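# Move three bean-filled cups from plank to table

## Task

Lift each of the three cups off the plank and set it upright on the table, with its beans still inside.

## Robot and tools

Robot: two arms, left_arm and right_arm, each with a five-finger hand (the left hand mirrors the right). Calibrated bases in the scene frame: left_arm at (-0.050, +0.440, 0) m, right_arm at (+0.013, -0.525, 0) m, each turned very slightly about z. A camera stand sits behind the arms. Cameras, all 672x504: cam_high, cam_low, cam_left_wrist, cam_right_wrist.

Scene frame: origin at table-top height, halfway between the nominal bases; +z up, +x out over the table, +y toward left_arm. Image left/right does not match arm names. Reported positions may be off by a few centimetres, more at long reach.

Hand point: a spot fixed to the palm, 0.15 m from the wrist flange along the fingers. Its +z runs along straight fingers (which extend 0.06 to 0.07 m past it), +y leaves the palm. On the right hand +x points away from the thumb; on the left hand +x points toward the thumb. A bracket on the little-finger side of the wrist can strike things, and with fingers level the wrist may sit up to 0.11 m (palm down) or 0.23 m (palm up) below the hand point and reach the table first.

A row is 28 numbers, each in [-1, 1], always for both arms: left dx, dy, dz, rx, ry, rz; left hand places a, b, c, 0, 0, 0; left force_limit, speed; then the same 14 for the right arm. The six pose numbers are an offset, not a pose: measured along scene axes from that arm's Hand target as it stood when the action or move began; 1.0 equals 0.6 m or 180 degrees; rx, ry, rz form one rotation vector about the Hand target position. Every row of one action, and every target in one move list, counts from that same start. All six at 0 means stay at (or return to) the Hand target. Commanded orientation is clipped to 32 degrees from the measured one each step.

Hand places: only the first three are used (grasp numbers a, b, c, each -1 to +1); the last three must be exactly 0. All zero is a fully open hand. a curls index and middle and bends the thumb; b curls ring and little; c swings the thumb across in front of the palm. With c = 1 the hand can wrap objects about 0.035 to 0.065 m thick. Around a = 0.5, c = 1 the index tip sits near the hand point. To hold or keep a grip, resend the same a, b, c. force_limit maps -1 to about 0 N and +1 to 10 N at the fingertip (15 N for thumb motors). speed runs from nearly still at -1 to full at +0.48 and above; use -0.94 or slower for soft grips. A changed force_limit or speed alone will not restart a stopped finger.

Tools:
execute_actions(actions, cameras): actions is a list of actions; each action holds up to 15 rows, one per 1/30 s step; a short action repeats its final row to fill 15. Empty actions returns images.
move(target, speed, blend, stop_force, zero, blocking, cameras): target is one row or a list of up to 15 rows, offsets as above. speed in m/s, 0.002 to 3.6 (default 0.25), one value or one per target; rotation is capped at twice it in rad/s. blend in m rounds corners in a list (0 = stop at each). stop_force in N, 3 to 120, ends an arm's path when its wrist sensor feels that much push against travel; unreliable when the hand rotates, and omit it when backing off a contact. zero (default true) re-zeros before the move. blocking=false returns early (not with stop_force). Paths are straight, do not avoid obstacles, last 0.5 to 10 s.
wait(seconds 0 to 10). stop() brakes a running move. zoom_image(camera, region [x0, y0, x1, y1] in pixels, at most 504 by 504). show_instructions() shows reference pages. zero_wrist_force(arm: left_arm or right_arm). finished_scene(scene 1) ends the scene permanently.

Results: per arm end_effector_position (m), end_effector_quat_wxyz, velocities (m/s, rad/s) in the scene frame; Hand target (the base for the next offsets; the hand often rests short of it, so resend the gap); Joint positions and torques; Wrist force and Wrist torque in the hand's own axes plus the peak since last shown; hand_measured, hand_stopped_by (moving, target, force, stalled, fault), hand_load_n (positive means pushed open; near 0 after a lost grip), hand_force_limit, hand_speed, each six values per motor. move adds a line: done, off_target, moving, held or fault, and limits=paced or limits=held. MOTOR HOT appears at 70 °C; at 85 °C that arm brakes for 30 to 60 s.

Avoid: dropping or tipping cups, spilling beans, letting anything leave the table or resting a cup off it. Arms are stiff: pushing even slightly into a firm surface can trigger a 10 s fault stop (about 150 N net force, or joint torque limits of 136 N m on the big joints and 25.4 N m on wrists). Do not hit fixed things hard, bump the two arms together, or close a hand on the other hand. Move slowly near contact, keep paths away from an arm's own base, and avoid long stretched-out holds that heat motors. Something may occasionally nudge a loose object, so check cups before finishing.

Each tool is called after "Emit:" by a JSON object that holds its "op" and its "data", one argument or row to a line.

Reference images:

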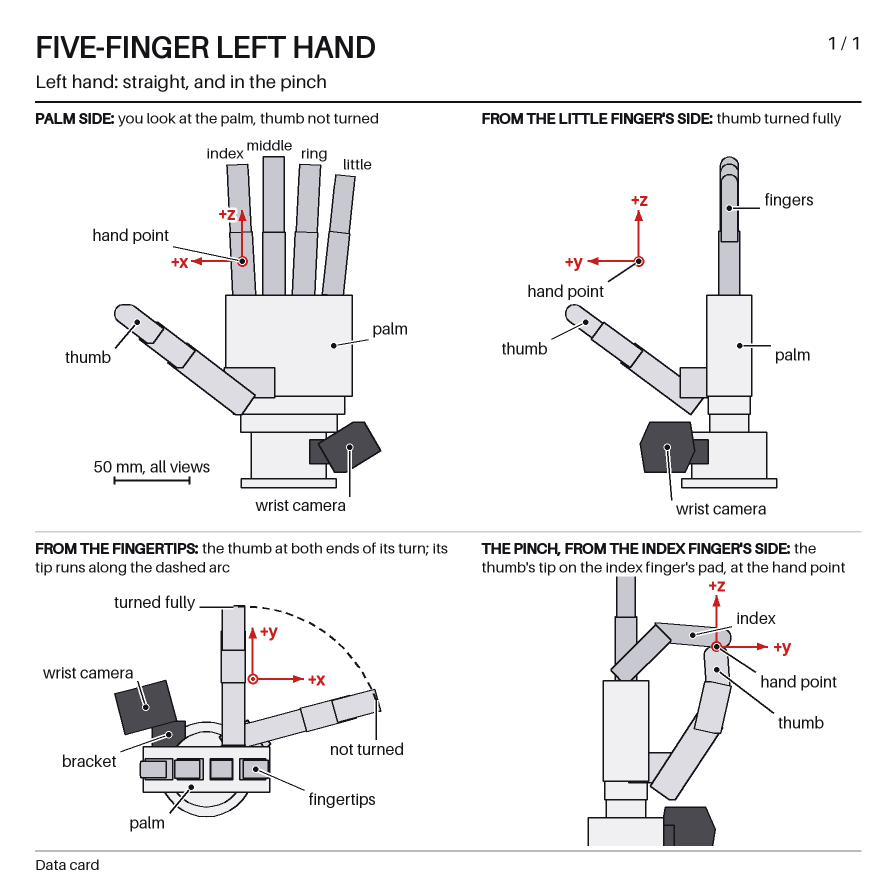

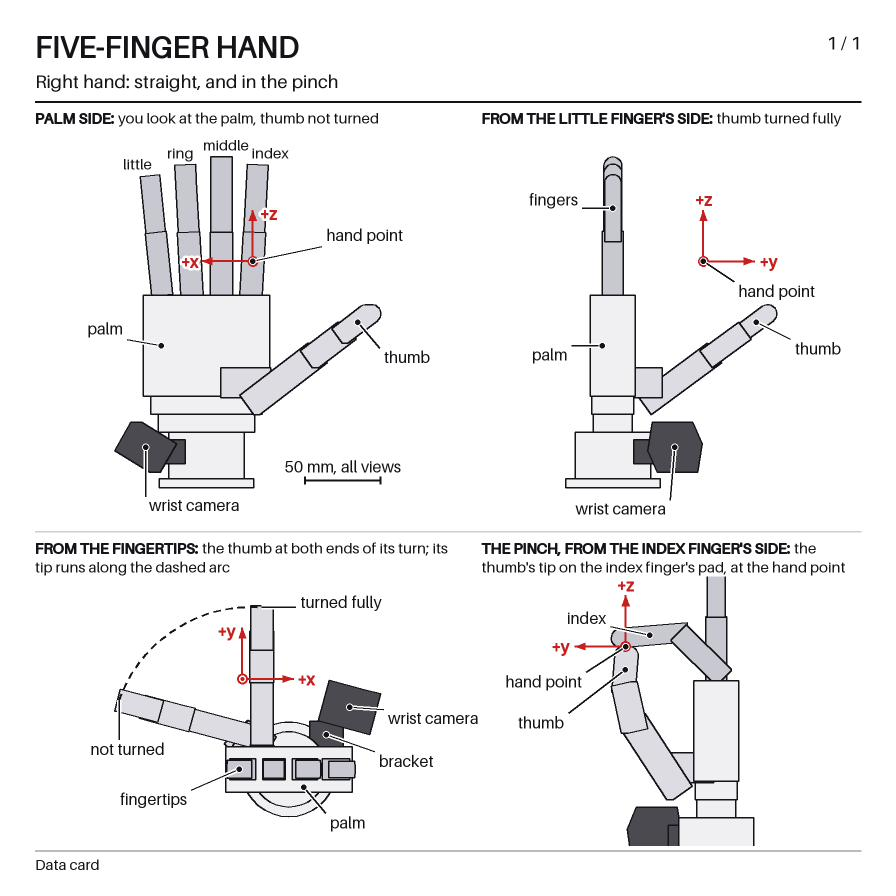

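## Session

Emit:
{"op": "execute_actions", "data": {
  "actions": []
}}

Scene clock: 0.00 s.
left_arm: end_effector_position=(+0.5208, +0.3338, +0.3221) hand_measured=(+1.000, +1.000, +1.000, +1.000, +1.000, +1.000) hand_load_n=(+0.0, +0.0, +0.0, +0.0, +0.0, +0.0) hand_stopped_by=(target, target, target, target, target, target) hand_force_limit=0.00 hand_speed=-0.80 end_effector_quat_wxyz=(+0.113, +0.966, +0.065, +0.223) | right_arm: end_effector_position=(-0.0336, -0.0151, +0.1060) hand_measured=(+1.000, +1.000, +1.000, +1.000, +1.000, +1.000) hand_load_n=(+0.0, +0.0, +0.0, +0.0, +0.0, +0.0) hand_stopped_by=(target, target, target, target, target, target) hand_force_limit=0.00 hand_speed=-0.80 end_effector_quat_wxyz=(-0.136, +0.686, -0.703, -0.130)
Joint positions: left_arm=[3.474 -1.824 -1.374 2.026 -1.252 1.674] | right_arm=[1.242 -1.276 1.832 0.657 1.446 -1.902]
Joint velocities: within noise
Joint torques (N m): no reading
Wrist force (N): no reading
Wrist torque (N m): no reading
Wrist force, peak (N): no reading
Hand target: left_arm +0.5208, +0.3338, +0.3221; +0.113, +0.966, +0.065, +0.223 | right_arm -0.0336, -0.0151, +0.1060; -0.136, +0.686, -0.703, -0.130

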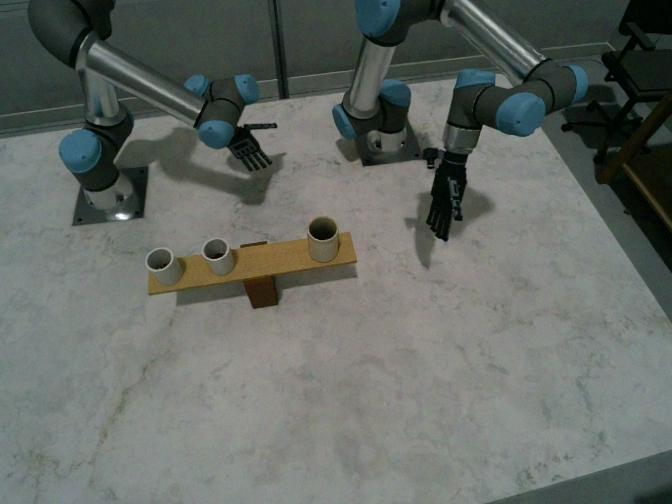

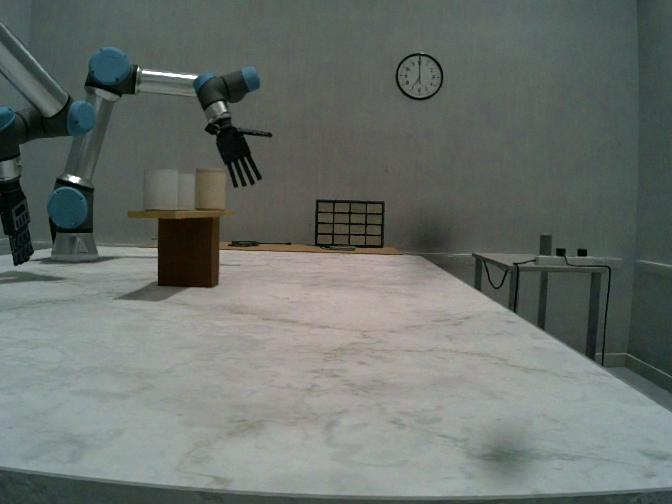

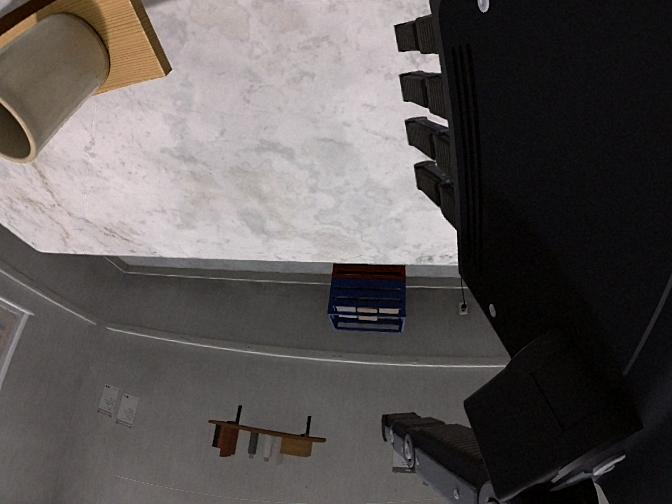

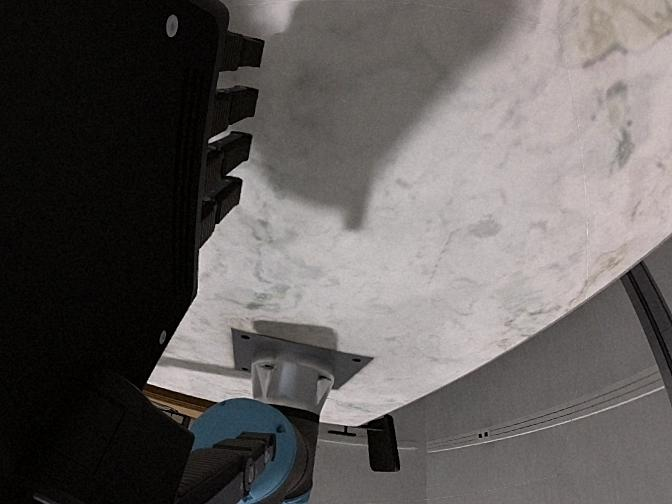

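Emit:
{"op": "zoom_image", "data": {
  "camera": "cam_high",
  "region": [130, 200, 370, 320]
}}

Emit:
{"op": "zoom_image", "data": {
  "camera": "cam_low",
  "region": [110, 140, 270, 300]
}}

Emit:
{"op": "zoom_image", "data": {
  "camera": "cam_high",
  "region": [0, 0, 504, 378]
}}

Scaled by 2.100.

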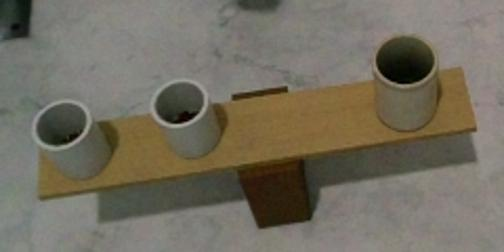

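Scaled by 3.150.

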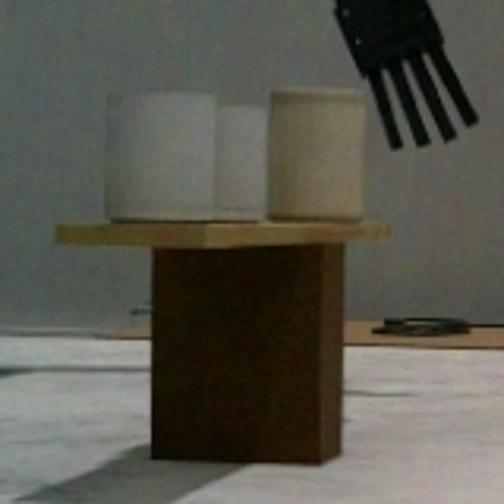

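Scaled by 1.000.

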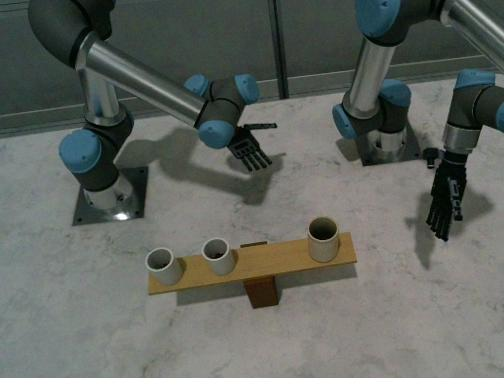

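Emit:
{"op": "zoom_image", "data": {
  "camera": "cam_left_wrist",
  "region": [0, 0, 300, 225]
}}

Emit:
{"op": "zoom_image", "data": {
  "camera": "cam_high",
  "region": [60, 120, 240, 255]
}}

Emit:
{"op": "zoom_image", "data": {
  "camera": "cam_high",
  "region": [330, 60, 510, 195]
}}

Emit:
{"op": "zoom_image", "data": {
  "camera": "cam_high",
  "region": [140, 205, 260, 295]
}}

Emit:
{"op": "zoom_image", "data": {
  "camera": "cam_high",
  "region": [250, 205, 370, 295]
}}

Scaled by 1.680 from the camera's 672x504 image, which has a finer 960x720 frame.

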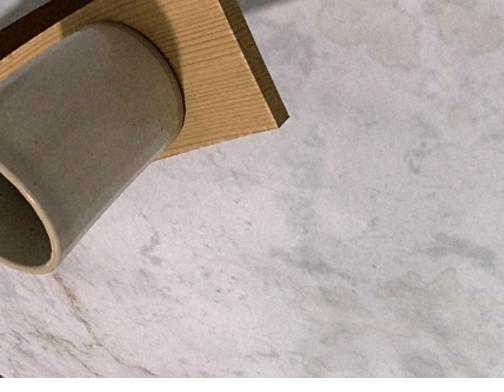

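Scaled by 2.800.

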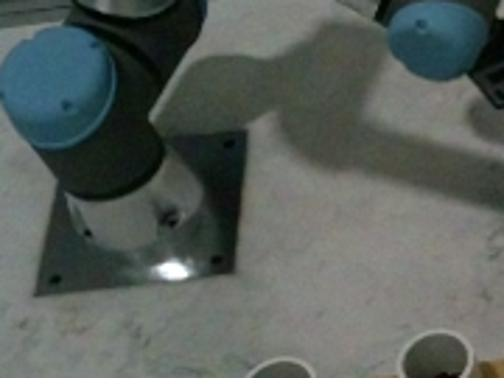

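Scaled by 2.800.

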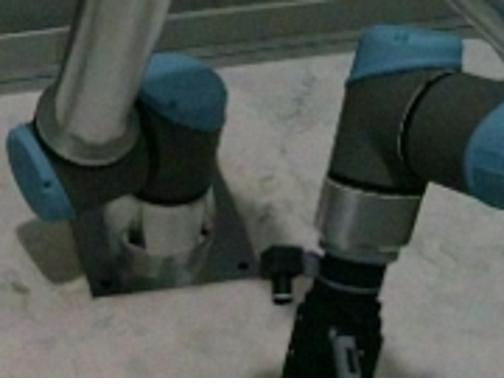

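Scaled by 4.200.

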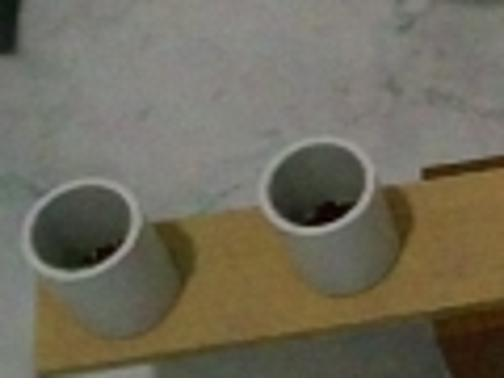

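Scaled by 4.200.

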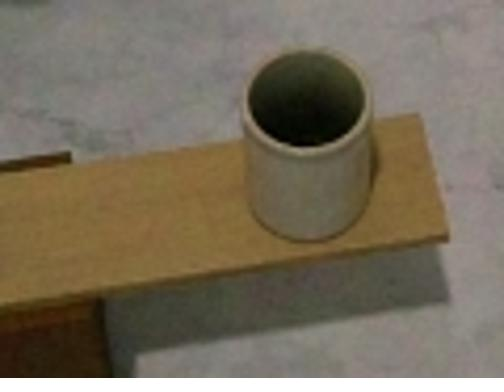

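Emit:
{"op": "move", "data": {
  "target": [
    [-0.268,-0.156,0.0,0.0846,-0.3532,0.0228,0,0,0,0,0,0,0.0,-0.2,0.557,-0.308,0.323,-0.1004,-0.4905,-0.0883,0,0,0,0,0,0,0.0,-0.2],
    [-0.268,-0.156,0.0,-0.3606,-0.2479,0.2821,0,0,0,0,0,0,0.0,-0.2,0.59,-0.308,0.323,-0.4793,-0.4661,0.3239,0,0,0,0,0,0,0.0,-0.2],
    [-0.268,-0.23,0.0,-0.7793,0.0314,0.487,0,0,0,0,0,0,0.0,-0.2,0.607,-0.308,0.323,-0.4793,-0.4661,0.3239,0,0,0,0,0,0,0.0,-0.2]
  ],
  "speed": 0.4,
  "blend": 0.02,
  "cameras": ["all"]
}}

Scene clock: 29.37 s.
left_arm: end_effector_position=(+0.3600, +0.1958, +0.3221) hand_measured=(+1.000, +1.000, +1.000, +1.000, +1.000, +1.000) hand_load_n=(+0.0, +0.0, +0.0, +0.0, +0.0, +0.0) hand_stopped_by=(target, target, target, target, target, target) hand_force_limit=0.00 hand_speed=-0.20 end_effector_quat_wxyz=(+0.707, +0.000, +0.707, +0.000) | right_arm: end_effector_position=(+0.3306, -0.1999, +0.2998) hand_measured=(+1.000, +1.000, +1.000, +1.000, +1.000, +1.000) hand_load_n=(+0.0, +0.0, +0.0, +0.0, +0.0, +0.0) hand_stopped_by=(target, target, target, target, target, target) hand_force_limit=0.00 hand_speed=-0.20 end_effector_quat_wxyz=(+0.000, +0.707, +0.000, +0.707)
Joint positions: left_arm=[2.483 -1.446 -2.037 3.482 -2.257 -1.571] | right_arm=[1.098 -1.552 1.964 -0.413 2.62 -4.713]
Joint torques (N m): left_arm=[8.32 23.17 30.79 -0.74 1.45 -2.78] | right_arm=[-8.38 -7.95 -31 0.95 -2.27 -0.51]
Wrist force (N): left_arm=[1.1 0.4 -1.3] | right_arm=[-1.4 0.9 0.8]
Wrist torque (N m): left_arm=[0.06 -0.01 0.18] | right_arm=[0.20 0.11 -0.17]
Wrist force, peak (N): left_arm=[1.6 0.7 -1.4] | right_arm=[-1.7 1.2 1.2]
Hand target: left_arm +0.3600, +0.1958, +0.3221; +0.707, +0.000, +0.707, +0.000 | right_arm +0.3306, -0.1999, +0.2998; +0.000, +0.707, +0.000, +0.707
Off the commanded pose: left_arm 0.000 m, 0 deg | right_arm 0.000 m, 0 deg.
move: done

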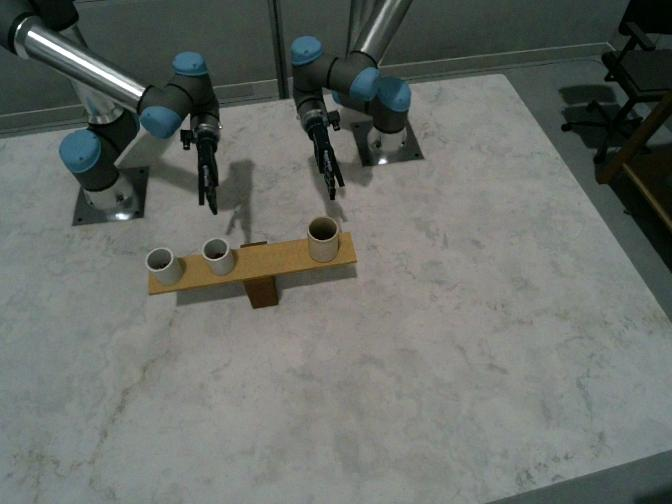

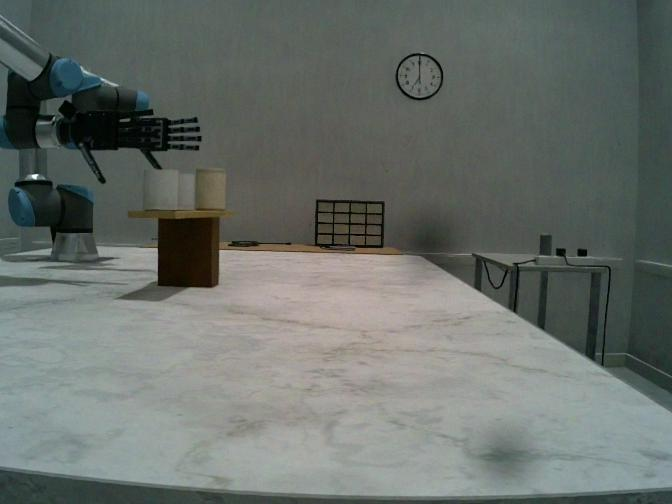

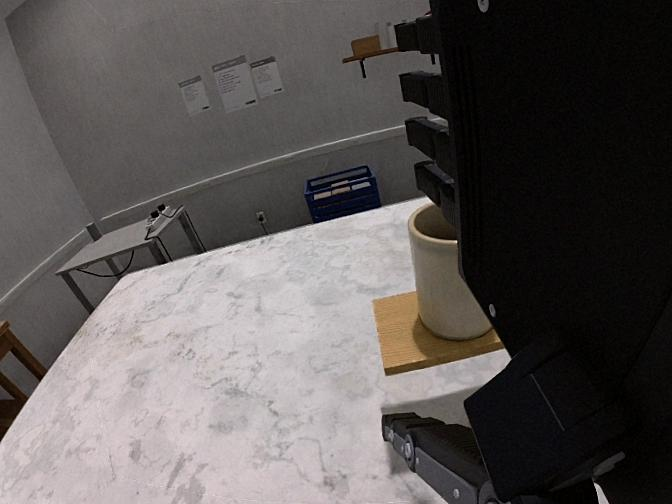

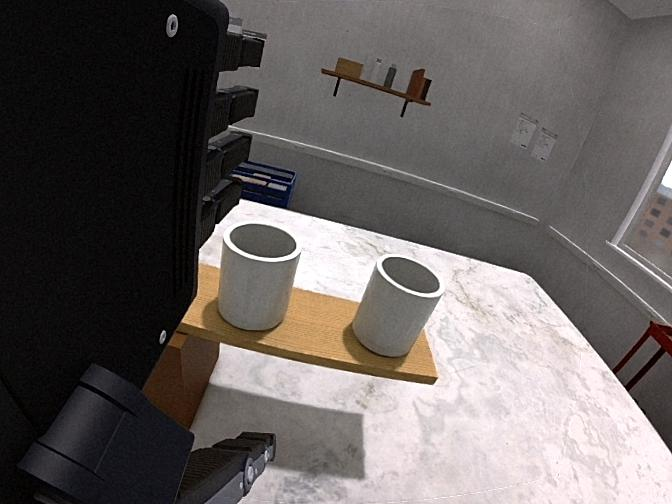

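Emit:
{"op": "zoom_image", "data": {
  "camera": "cam_right_wrist",
  "region": [180, 0, 460, 210]
}}

Emit:
{"op": "zoom_image", "data": {
  "camera": "cam_right_wrist",
  "region": [170, 190, 470, 415]
}}

Emit:
{"op": "zoom_image", "data": {
  "camera": "cam_right_wrist",
  "region": [0, 330, 280, 504]
}}

Emit:
{"op": "zoom_image", "data": {
  "camera": "cam_left_wrist",
  "region": [340, 150, 540, 450]
}}

Scaled by 1.800 from the camera's 672x504 image, which has a finer 960x720 frame.

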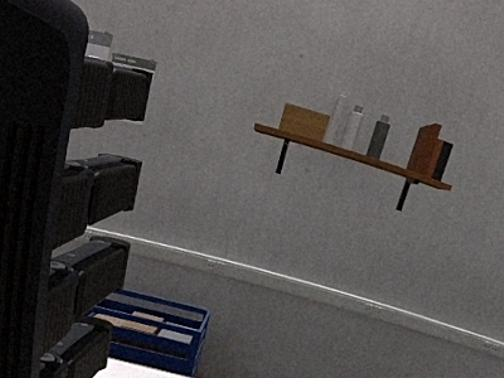

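Scaled by 1.680 from the camera's 672x504 image, which has a finer 960x720 frame.

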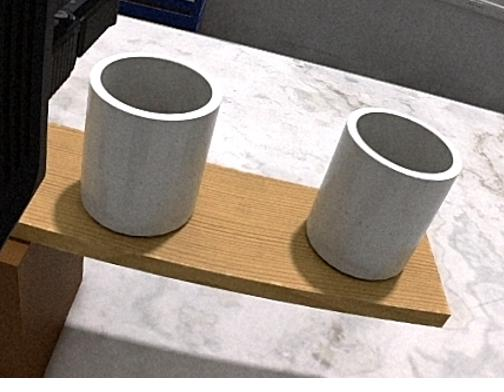

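Scaled by 1.800 from the camera's 672x504 image, which has a finer 960x720 frame.

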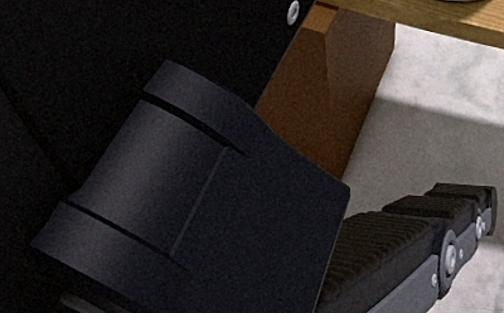

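Scaled by 1.680 from the camera's 672x504 image, which has a finer 960x720 frame.

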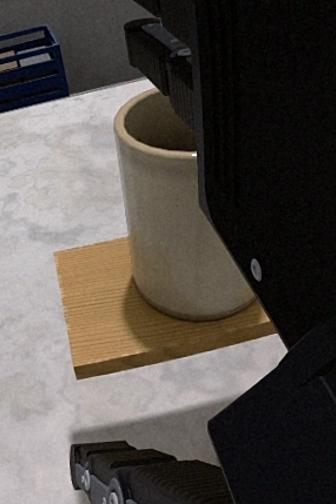

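Emit:
{"op": "move", "data": {
  "target": [0,-0.1,0,0,0,0,-0.45,0,1,0,0,0,0.0,-0.2,0,0.1,0,0,0,0,-0.45,0,1,0,0,0,0.0,-0.2],
  "cameras": ["all"]
}}

Emit:
{"op": "move", "data": {
  "target": [0,0,-0.1,0,0,0,-0.45,0,1,0,0,0,0.0,-0.2,0,0,-0.1,0,0,0,-0.45,0,1,0,0,0,0.0,-0.2],
  "cameras": ["all"]
}}

Scene clock: 35.87 s.
left_arm: end_effector_position=(+0.3600, +0.1358, +0.3221) hand_measured=(+0.956, +1.000, +1.000, +1.000, +0.988, -1.000) hand_load_n=(+0.0, +0.0, +0.0, +0.0, +0.0, +0.0) hand_stopped_by=(target, target, target, target, target, target) hand_force_limit=0.00 hand_speed=-0.20 end_effector_quat_wxyz=(+0.707, +0.000, +0.707, +0.000) | right_arm: end_effector_position=(+0.3306, -0.1399, +0.2998) hand_measured=(+0.956, +1.000, +1.000, +1.000, +0.988, -1.000) hand_load_n=(+0.0, +0.0, +0.0, +0.0, +0.0, +0.0) hand_stopped_by=(target, target, target, target, target, target) hand_force_limit=0.00 hand_speed=-0.20 end_effector_quat_wxyz=(+0.000, +0.707, +0.000, +0.707)
Joint positions: left_arm=[2.356 -1.586 -1.907 3.491 -2.385 -1.572] | right_arm=[1.169 -1.41 1.807 -0.398 2.69 -4.713]
Joint torques (N m): left_arm=[-6.31 11.06 30.75 -0.76 -1.56 -3.11] | right_arm=[6.41 -14.3 -30.42 2.09 2.61 1.56]
Wrist force (N): left_arm=[0.9 0.2 -1.2] | right_arm=[-1.0 0.9 0.7]
Wrist torque (N m): left_arm=[0.01 0.00 0.17] | right_arm=[0.20 0.05 -0.29]
Wrist force, peak (N): left_arm=[1.0 1.0 -1.9] | right_arm=[-1.6 1.6 0.8]
Hand target: left_arm +0.3600, +0.1358, +0.3221; +0.707, +0.000, +0.707, +0.000 | right_arm +0.3306, -0.1399, +0.2998; +0.000, +0.707, +0.000, +0.707
Off the commanded pose: left_arm 0.000 m, 0 deg | right_arm 0.000 m, 0 deg.
move: done

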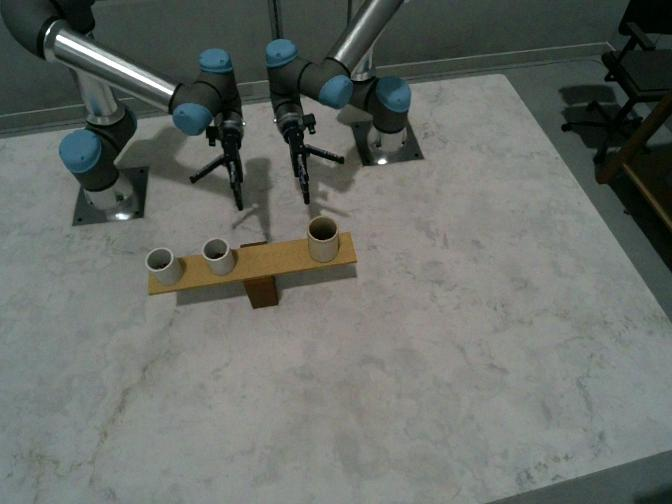

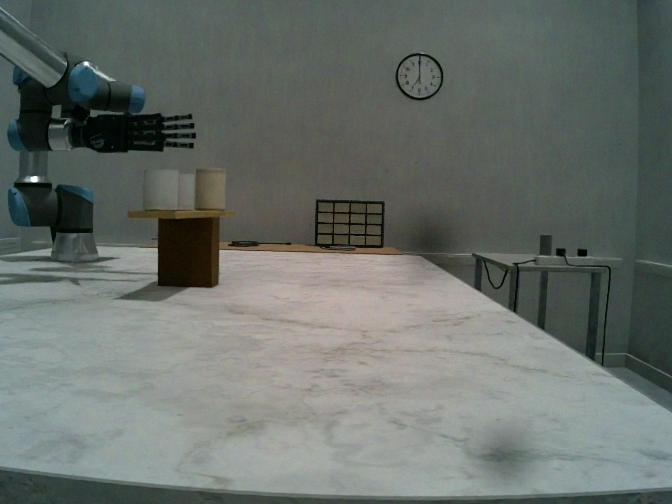

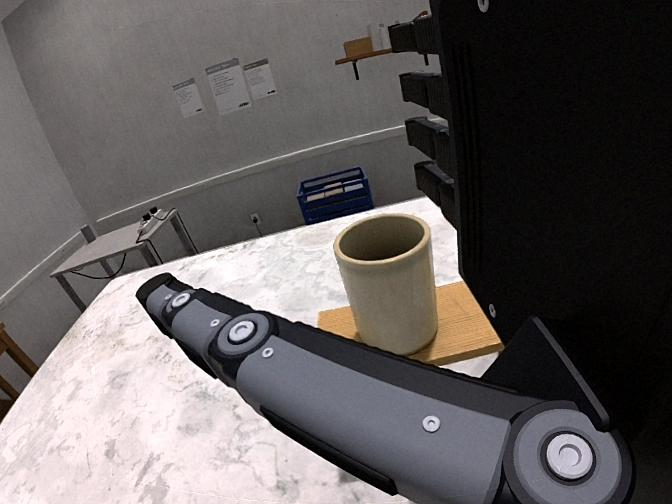

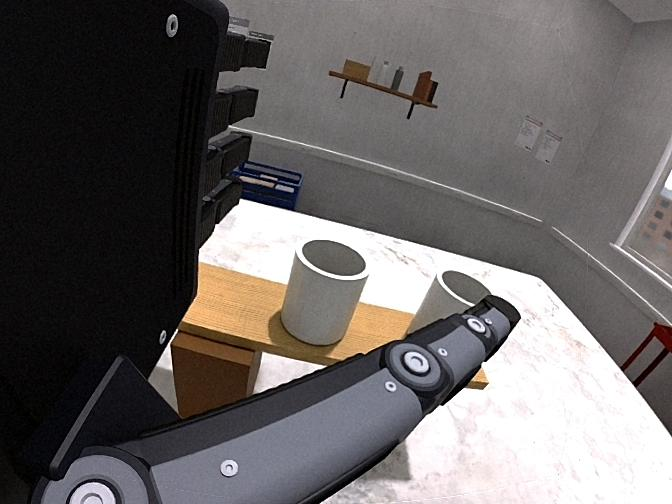

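Scene clock: 37.00 s.
left_arm: end_effector_position=(+0.3600, +0.1358, +0.2621) hand_measured=(+0.956, +1.000, +1.000, +1.000, +0.988, -1.000) hand_load_n=(+0.0, +0.0, +0.0, +0.0, +0.0, +0.0) hand_stopped_by=(target, target, target, target, target, target) hand_force_limit=0.00 hand_speed=-0.20 end_effector_quat_wxyz=(+0.707, +0.000, +0.707, +0.000) | right_arm: end_effector_position=(+0.3306, -0.1399, +0.2399) hand_measured=(+0.956, +1.000, +1.000, +1.000, +0.988, -1.000) hand_load_n=(+0.0, +0.0, +0.0, +0.0, +0.0, +0.0) hand_stopped_by=(target, target, target, target, target, target) hand_force_limit=0.00 hand_speed=-0.20 end_effector_quat_wxyz=(+0.000, +0.707, +0.000, +0.707)
Joint positions: left_arm=[2.356 -1.649 -2.008 3.656 -2.385 -1.572] | right_arm=[1.169 -1.343 1.896 -0.554 2.69 -4.713]
Joint torques (N m): left_arm=[1.35 12.44 10.24 3.24 1.34 3.06] | right_arm=[-1.82 -15.22 -6.19 -3.52 -2.31 -1.56]
Wrist force (N): left_arm=[1.0 0.8 -1.5] | right_arm=[-1.4 0.4 0.8]
Wrist torque (N m): left_arm=[0.14 -0.01 -0.05] | right_arm=[0.12 0.10 -0.16]
Wrist force, peak (N): left_arm=[1.6 0.5 -1.2] | right_arm=[-1.9 1.1 0.9]
Hand target: left_arm +0.3600, +0.1358, +0.2621; +0.707, +0.000, +0.707, +0.000 | right_arm +0.3306, -0.1399, +0.2398; +0.000, +0.707, +0.000, +0.707
Off the commanded pose: left_arm 0.000 m, 0 deg | right_arm 0.000 m, 0 deg.
move: done

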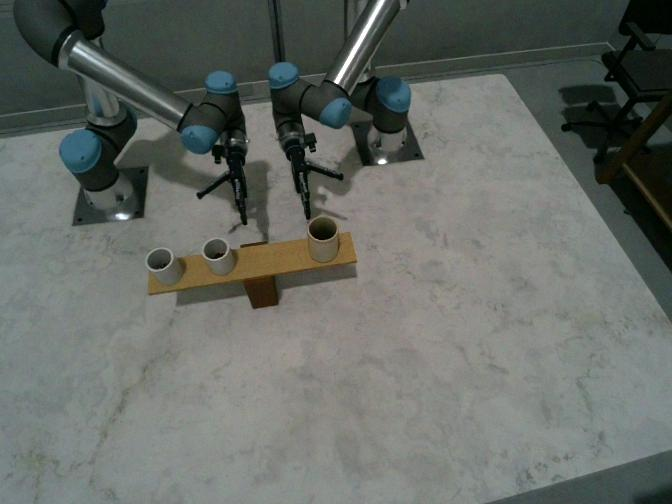

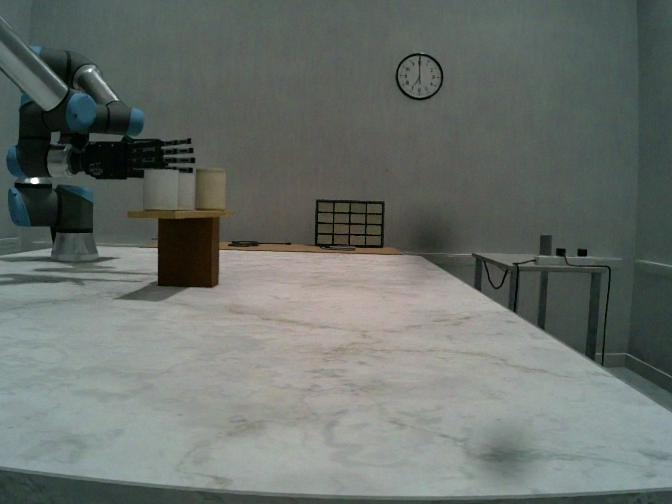

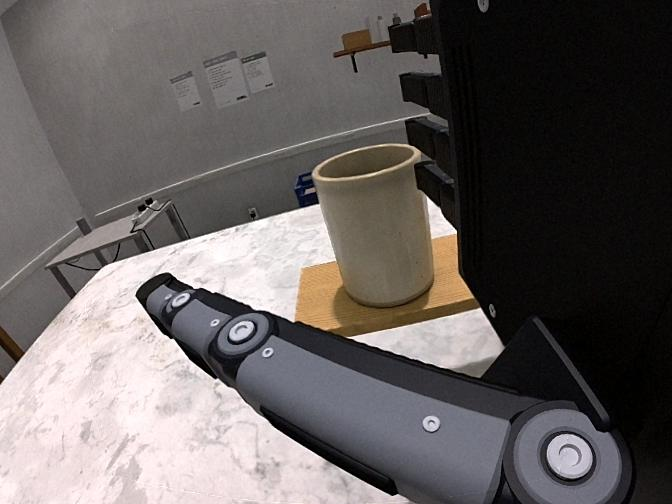

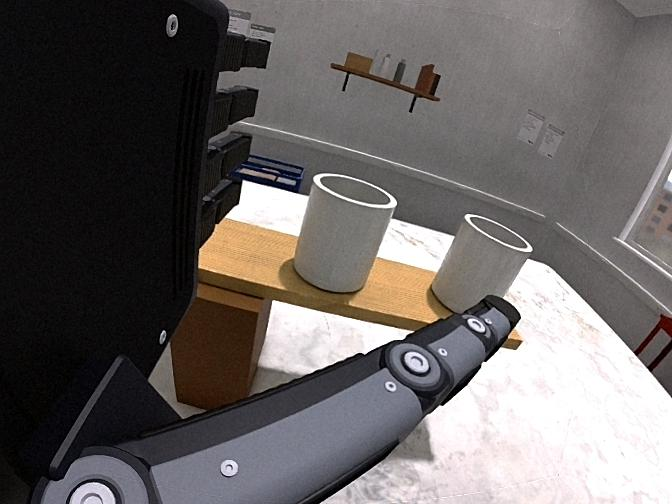

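Emit:
{"op": "zoom_image", "data": {
  "camera": "cam_right_wrist",
  "region": [280, 150, 560, 360]
}}

Emit:
{"op": "zoom_image", "data": {
  "camera": "cam_left_wrist",
  "region": [280, 130, 560, 340]
}}

Emit:
{"op": "zoom_image", "data": {
  "camera": "cam_low",
  "region": [100, 110, 260, 230]
}}

Emit:
{"op": "zoom_image", "data": {
  "camera": "cam_high",
  "region": [140, 130, 380, 310]
}}

Scaled by 1.800 from the camera's 672x504 image, which has a finer 960x720 frame.

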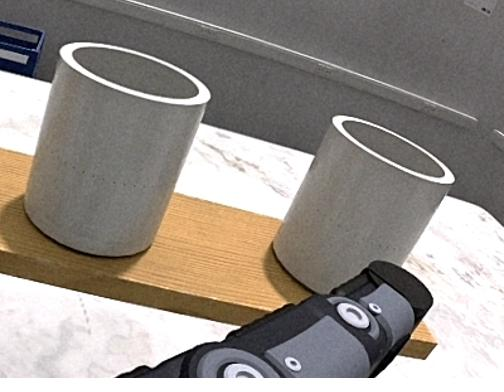

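Scaled by 1.800 from the camera's 672x504 image, which has a finer 960x720 frame.

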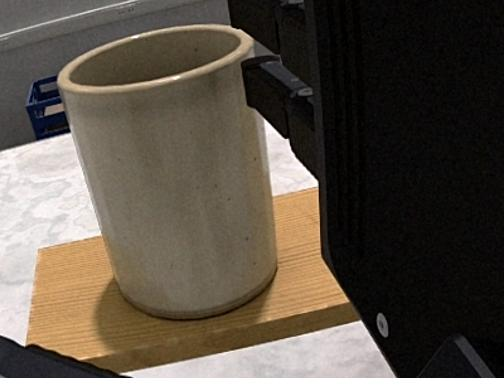

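Scaled by 3.150.

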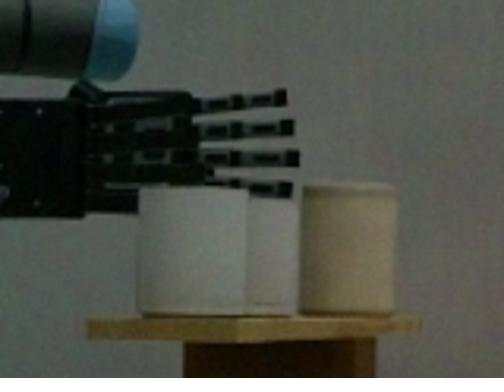

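Scaled by 2.100.

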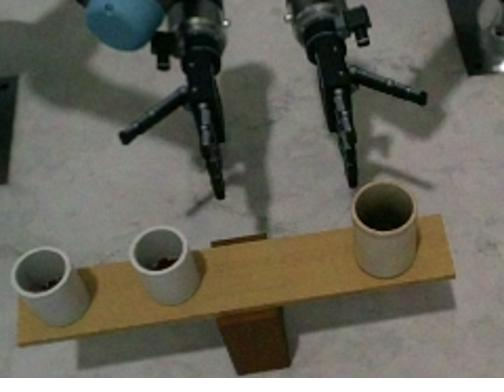

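Emit:
{"op": "move", "data": {
  "target": [-0.0667,-0.035,-0.112,0,0,0,-0.45,0,1,0,0,0,0.0,-0.2,-0.0667,-0.039,-0.075,0,0,0,-0.45,0,1,0,0,0,0.0,-0.2],
  "cameras": ["all"]
}}

Scene clock: 43.90 s.
left_arm: end_effector_position=(+0.3200, +0.1149, +0.1950) hand_measured=(+0.956, +1.000, +1.000, +1.000, +0.988, -1.000) hand_load_n=(+0.0, +0.0, +0.0, +0.0, +0.0, +0.0) hand_stopped_by=(target, target, target, target, target, target) hand_force_limit=0.00 hand_speed=-0.20 end_effector_quat_wxyz=(+0.707, +0.000, +0.707, +0.000) | right_arm: end_effector_position=(+0.2965, -0.1603, +0.2012) hand_measured=(+0.956, +1.000, +1.000, +1.000, +0.988, -1.000) hand_load_n=(-0.5, +0.0, +0.0, +0.0, +0.0, +0.0) hand_stopped_by=(target, target, target, target, target, target) hand_force_limit=0.00 hand_speed=-0.20 end_effector_quat_wxyz=(+0.000, +0.708, +0.000, +0.706)
Joint positions: left_arm=[2.239 -1.764 -2.082 3.844 -2.501 -1.572] | right_arm=[1.223 -1.338 2.008 -0.66 2.744 -4.703]
Joint torques (N m): left_arm=[-5.82 15.6 7.74 2.95 -1.01 2.89] | right_arm=[-8.16 -40.9 -28.38 2.2 -2.35 1.43]
Wrist force (N): left_arm=[0.6 0.4 -0.8] | right_arm=[-1.4 0.5 1.0]
Wrist torque (N m): left_arm=[0.04 0.11 -0.08] | right_arm=[0.13 0.08 -0.27]
Wrist force, peak (N): left_arm=[1.8 0.5 -1.2] | right_arm=[-2.2 1.3 0.0]
Hand target: left_arm +0.3200, +0.1148, +0.1949; +0.707, +0.000, +0.707, +0.000 | right_arm +0.2965, -0.1603, +0.2012; +0.000, +0.708, +0.000, +0.706 (not the last commanded pose)
Off the commanded pose: left_arm 0.000 m, 0 deg | right_arm 0.009 m, 0 deg.
move: held (right_arm; a check stopped the path); limits=held
pose unreachable (right arm): on one or more control steps of this call, first in action 0 (counted from 0), this arm could not follow its commanded pose, so it was not sent that pose on those steps. It may still have moved: this result reports where it is.
cause: moving toward the commanded pose would bring two parts of the arm too close to each other (joints 4 (wrist 1) to 6 (wrist 3) lie between them).

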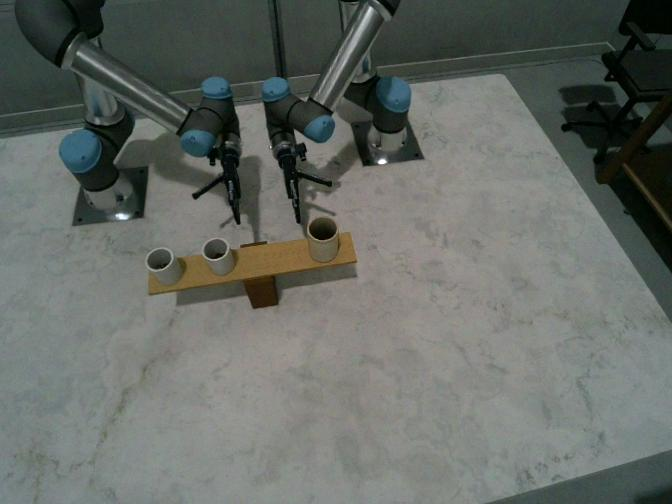

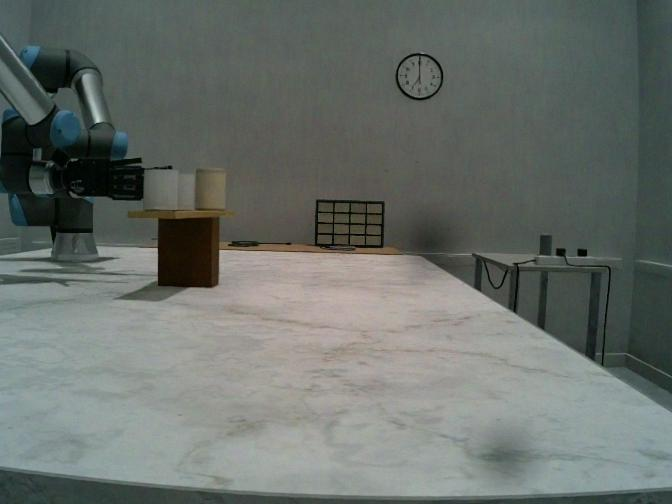

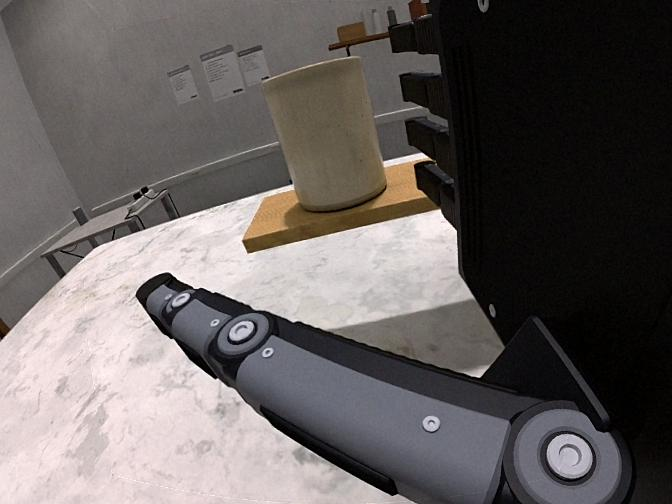

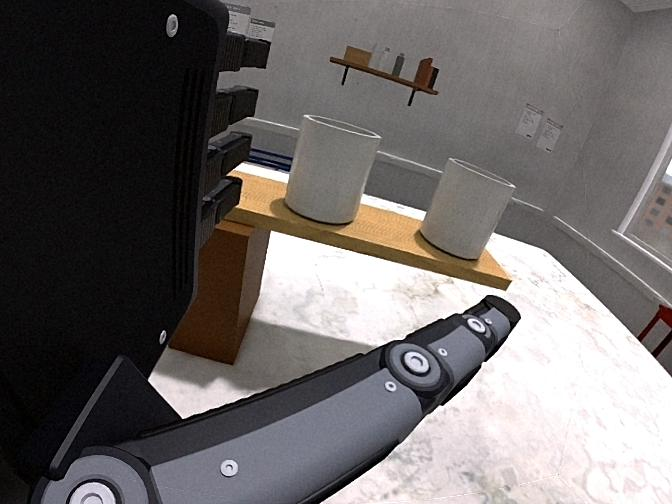

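Emit:
{"op": "zoom_image", "data": {
  "camera": "cam_right_wrist",
  "region": [270, 100, 530, 295]
}}

Emit:
{"op": "zoom_image", "data": {
  "camera": "cam_left_wrist",
  "region": [230, 40, 490, 260]
}}

Emit:
{"op": "move", "data": {
  "target": [0,-0.05,0,0,0,0,-0.45,0,1,0,0,0,0.0,-0.2,0.05,0.07,0,0,0,0,-0.45,0,1,0,0,0,0.0,-0.2],
  "cameras": ["cam_left_wrist", "cam_right_wrist"]
}}

Emit:
{"op": "zoom_image", "data": {
  "camera": "cam_right_wrist",
  "region": [270, 100, 530, 295]
}}

Emit:
{"op": "zoom_image", "data": {
  "camera": "cam_left_wrist",
  "region": [230, 40, 490, 260]
}}

Scaled by 1.938 from the camera's 672x504 image, which has a finer 960x720 frame.

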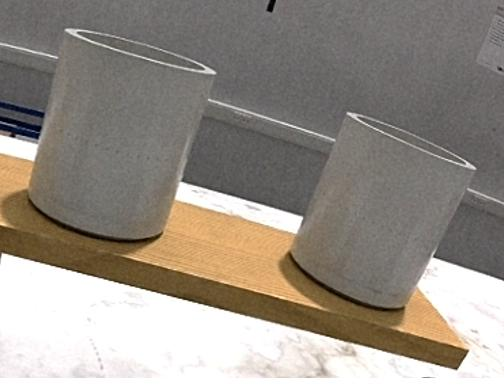

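Scaled by 1.938 from the camera's 672x504 image, which has a finer 960x720 frame.

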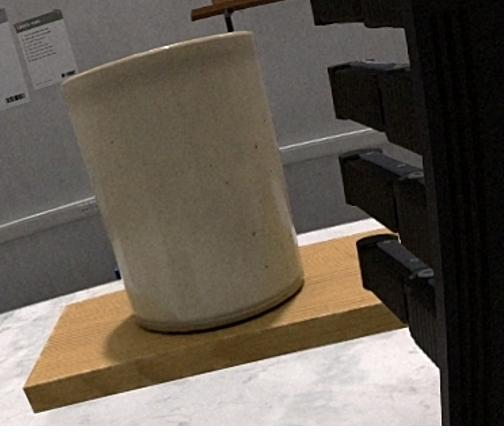

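Scene clock: 47.13 s.
left_arm: end_effector_position=(+0.3199, +0.0849, +0.1949) hand_measured=(+0.956, +1.000, +1.000, +1.000, +0.988, -1.000) hand_load_n=(+0.0, +0.0, +0.0, +0.0, +0.0, +0.0) hand_stopped_by=(target, target, target, target, target, target) hand_force_limit=0.00 hand_speed=-0.20 end_effector_quat_wxyz=(+0.707, +0.000, +0.707, +0.000) | right_arm: end_effector_position=(+0.3098, -0.1416, +0.2013) hand_measured=(+0.956, +1.000, +1.000, +1.000, +0.988, -1.000) hand_load_n=(+0.0, +0.0, +0.0, +0.0, +0.0, +0.0) hand_stopped_by=(target, target, target, target, target, target) hand_force_limit=0.00 hand_speed=-0.20 end_effector_quat_wxyz=(+0.000, +0.708, +0.000, +0.706)
Joint positions: left_arm=[2.195 -1.826 -2.001 3.825 -2.545 -1.572] | right_arm=[1.211 -1.297 1.952 -0.649 2.732 -4.706]
Joint torques (N m): left_arm=[-8.25 19.76 31.68 -1.12 -1.14 -3.14] | right_arm=[6.77 -42.25 -5.01 -3.03 2.74 1.35]
Wrist force (N): left_arm=[1.2 0.7 -0.9] | right_arm=[-1.2 0.8 0.5]
Wrist torque (N m): left_arm=[0.10 0.01 0.02] | right_arm=[0.20 0.09 -0.17]
Wrist force, peak (N): left_arm=[1.0 0.4 -1.6] | right_arm=[-1.7 -2.6 2.8]
Hand target: left_arm +0.3200, +0.0848, +0.1949; +0.707, +0.000, +0.707, +0.000 | right_arm +0.3098, -0.1417, +0.2013; +0.000, +0.708, +0.000, +0.706 (not the last commanded pose)
Off the commanded pose: left_arm 0.000 m, 0 deg | right_arm 0.029 m, 0 deg.
move: held (right_arm; a check stopped the path); limits=held
pose unreachable (right arm): on one or more control steps of this call, first in action 0 (counted from 0), this arm could not follow its commanded pose, so it was not sent that pose on those steps. It may still have moved: this result reports where it is.
cause: moving toward the commanded pose would bring a part of the arm too close to another arm (a part of this arm just beyond joint 6 (wrist 3) and a part of the left arm just beyond its joint 6 (wrist 3), along the way the arms are being sent, or toward where that arm still pushes).
Images, in order (width x height): cam_left_wrist 672x504, cam_right_wrist 672x504.

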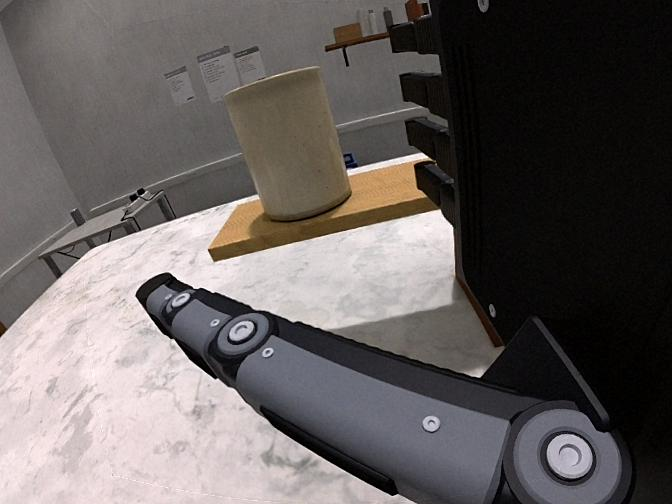

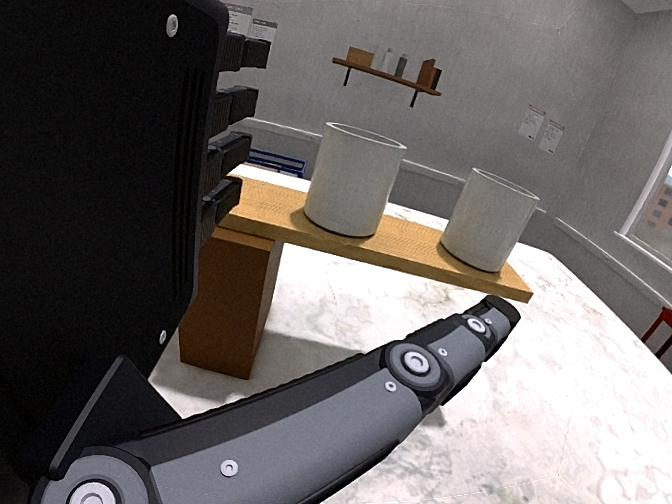

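Scaled by 1.938 from the camera's 672x504 image, which has a finer 960x720 frame.

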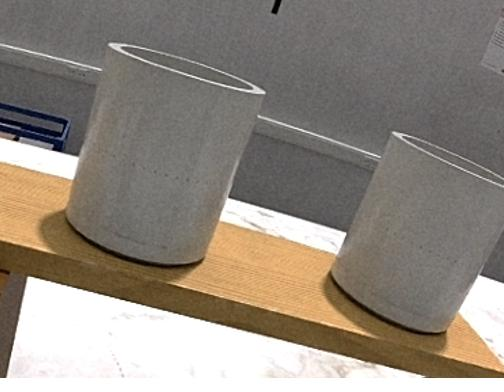

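Scaled by 1.938 from the camera's 672x504 image, which has a finer 960x720 frame.

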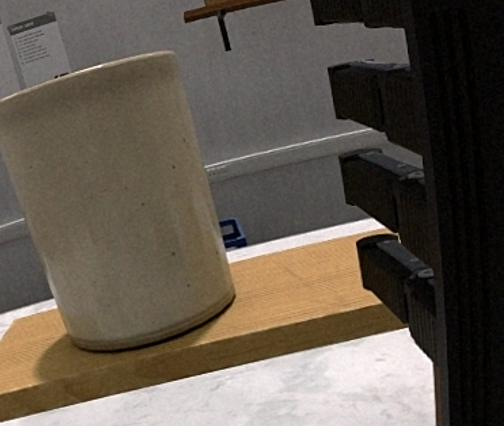

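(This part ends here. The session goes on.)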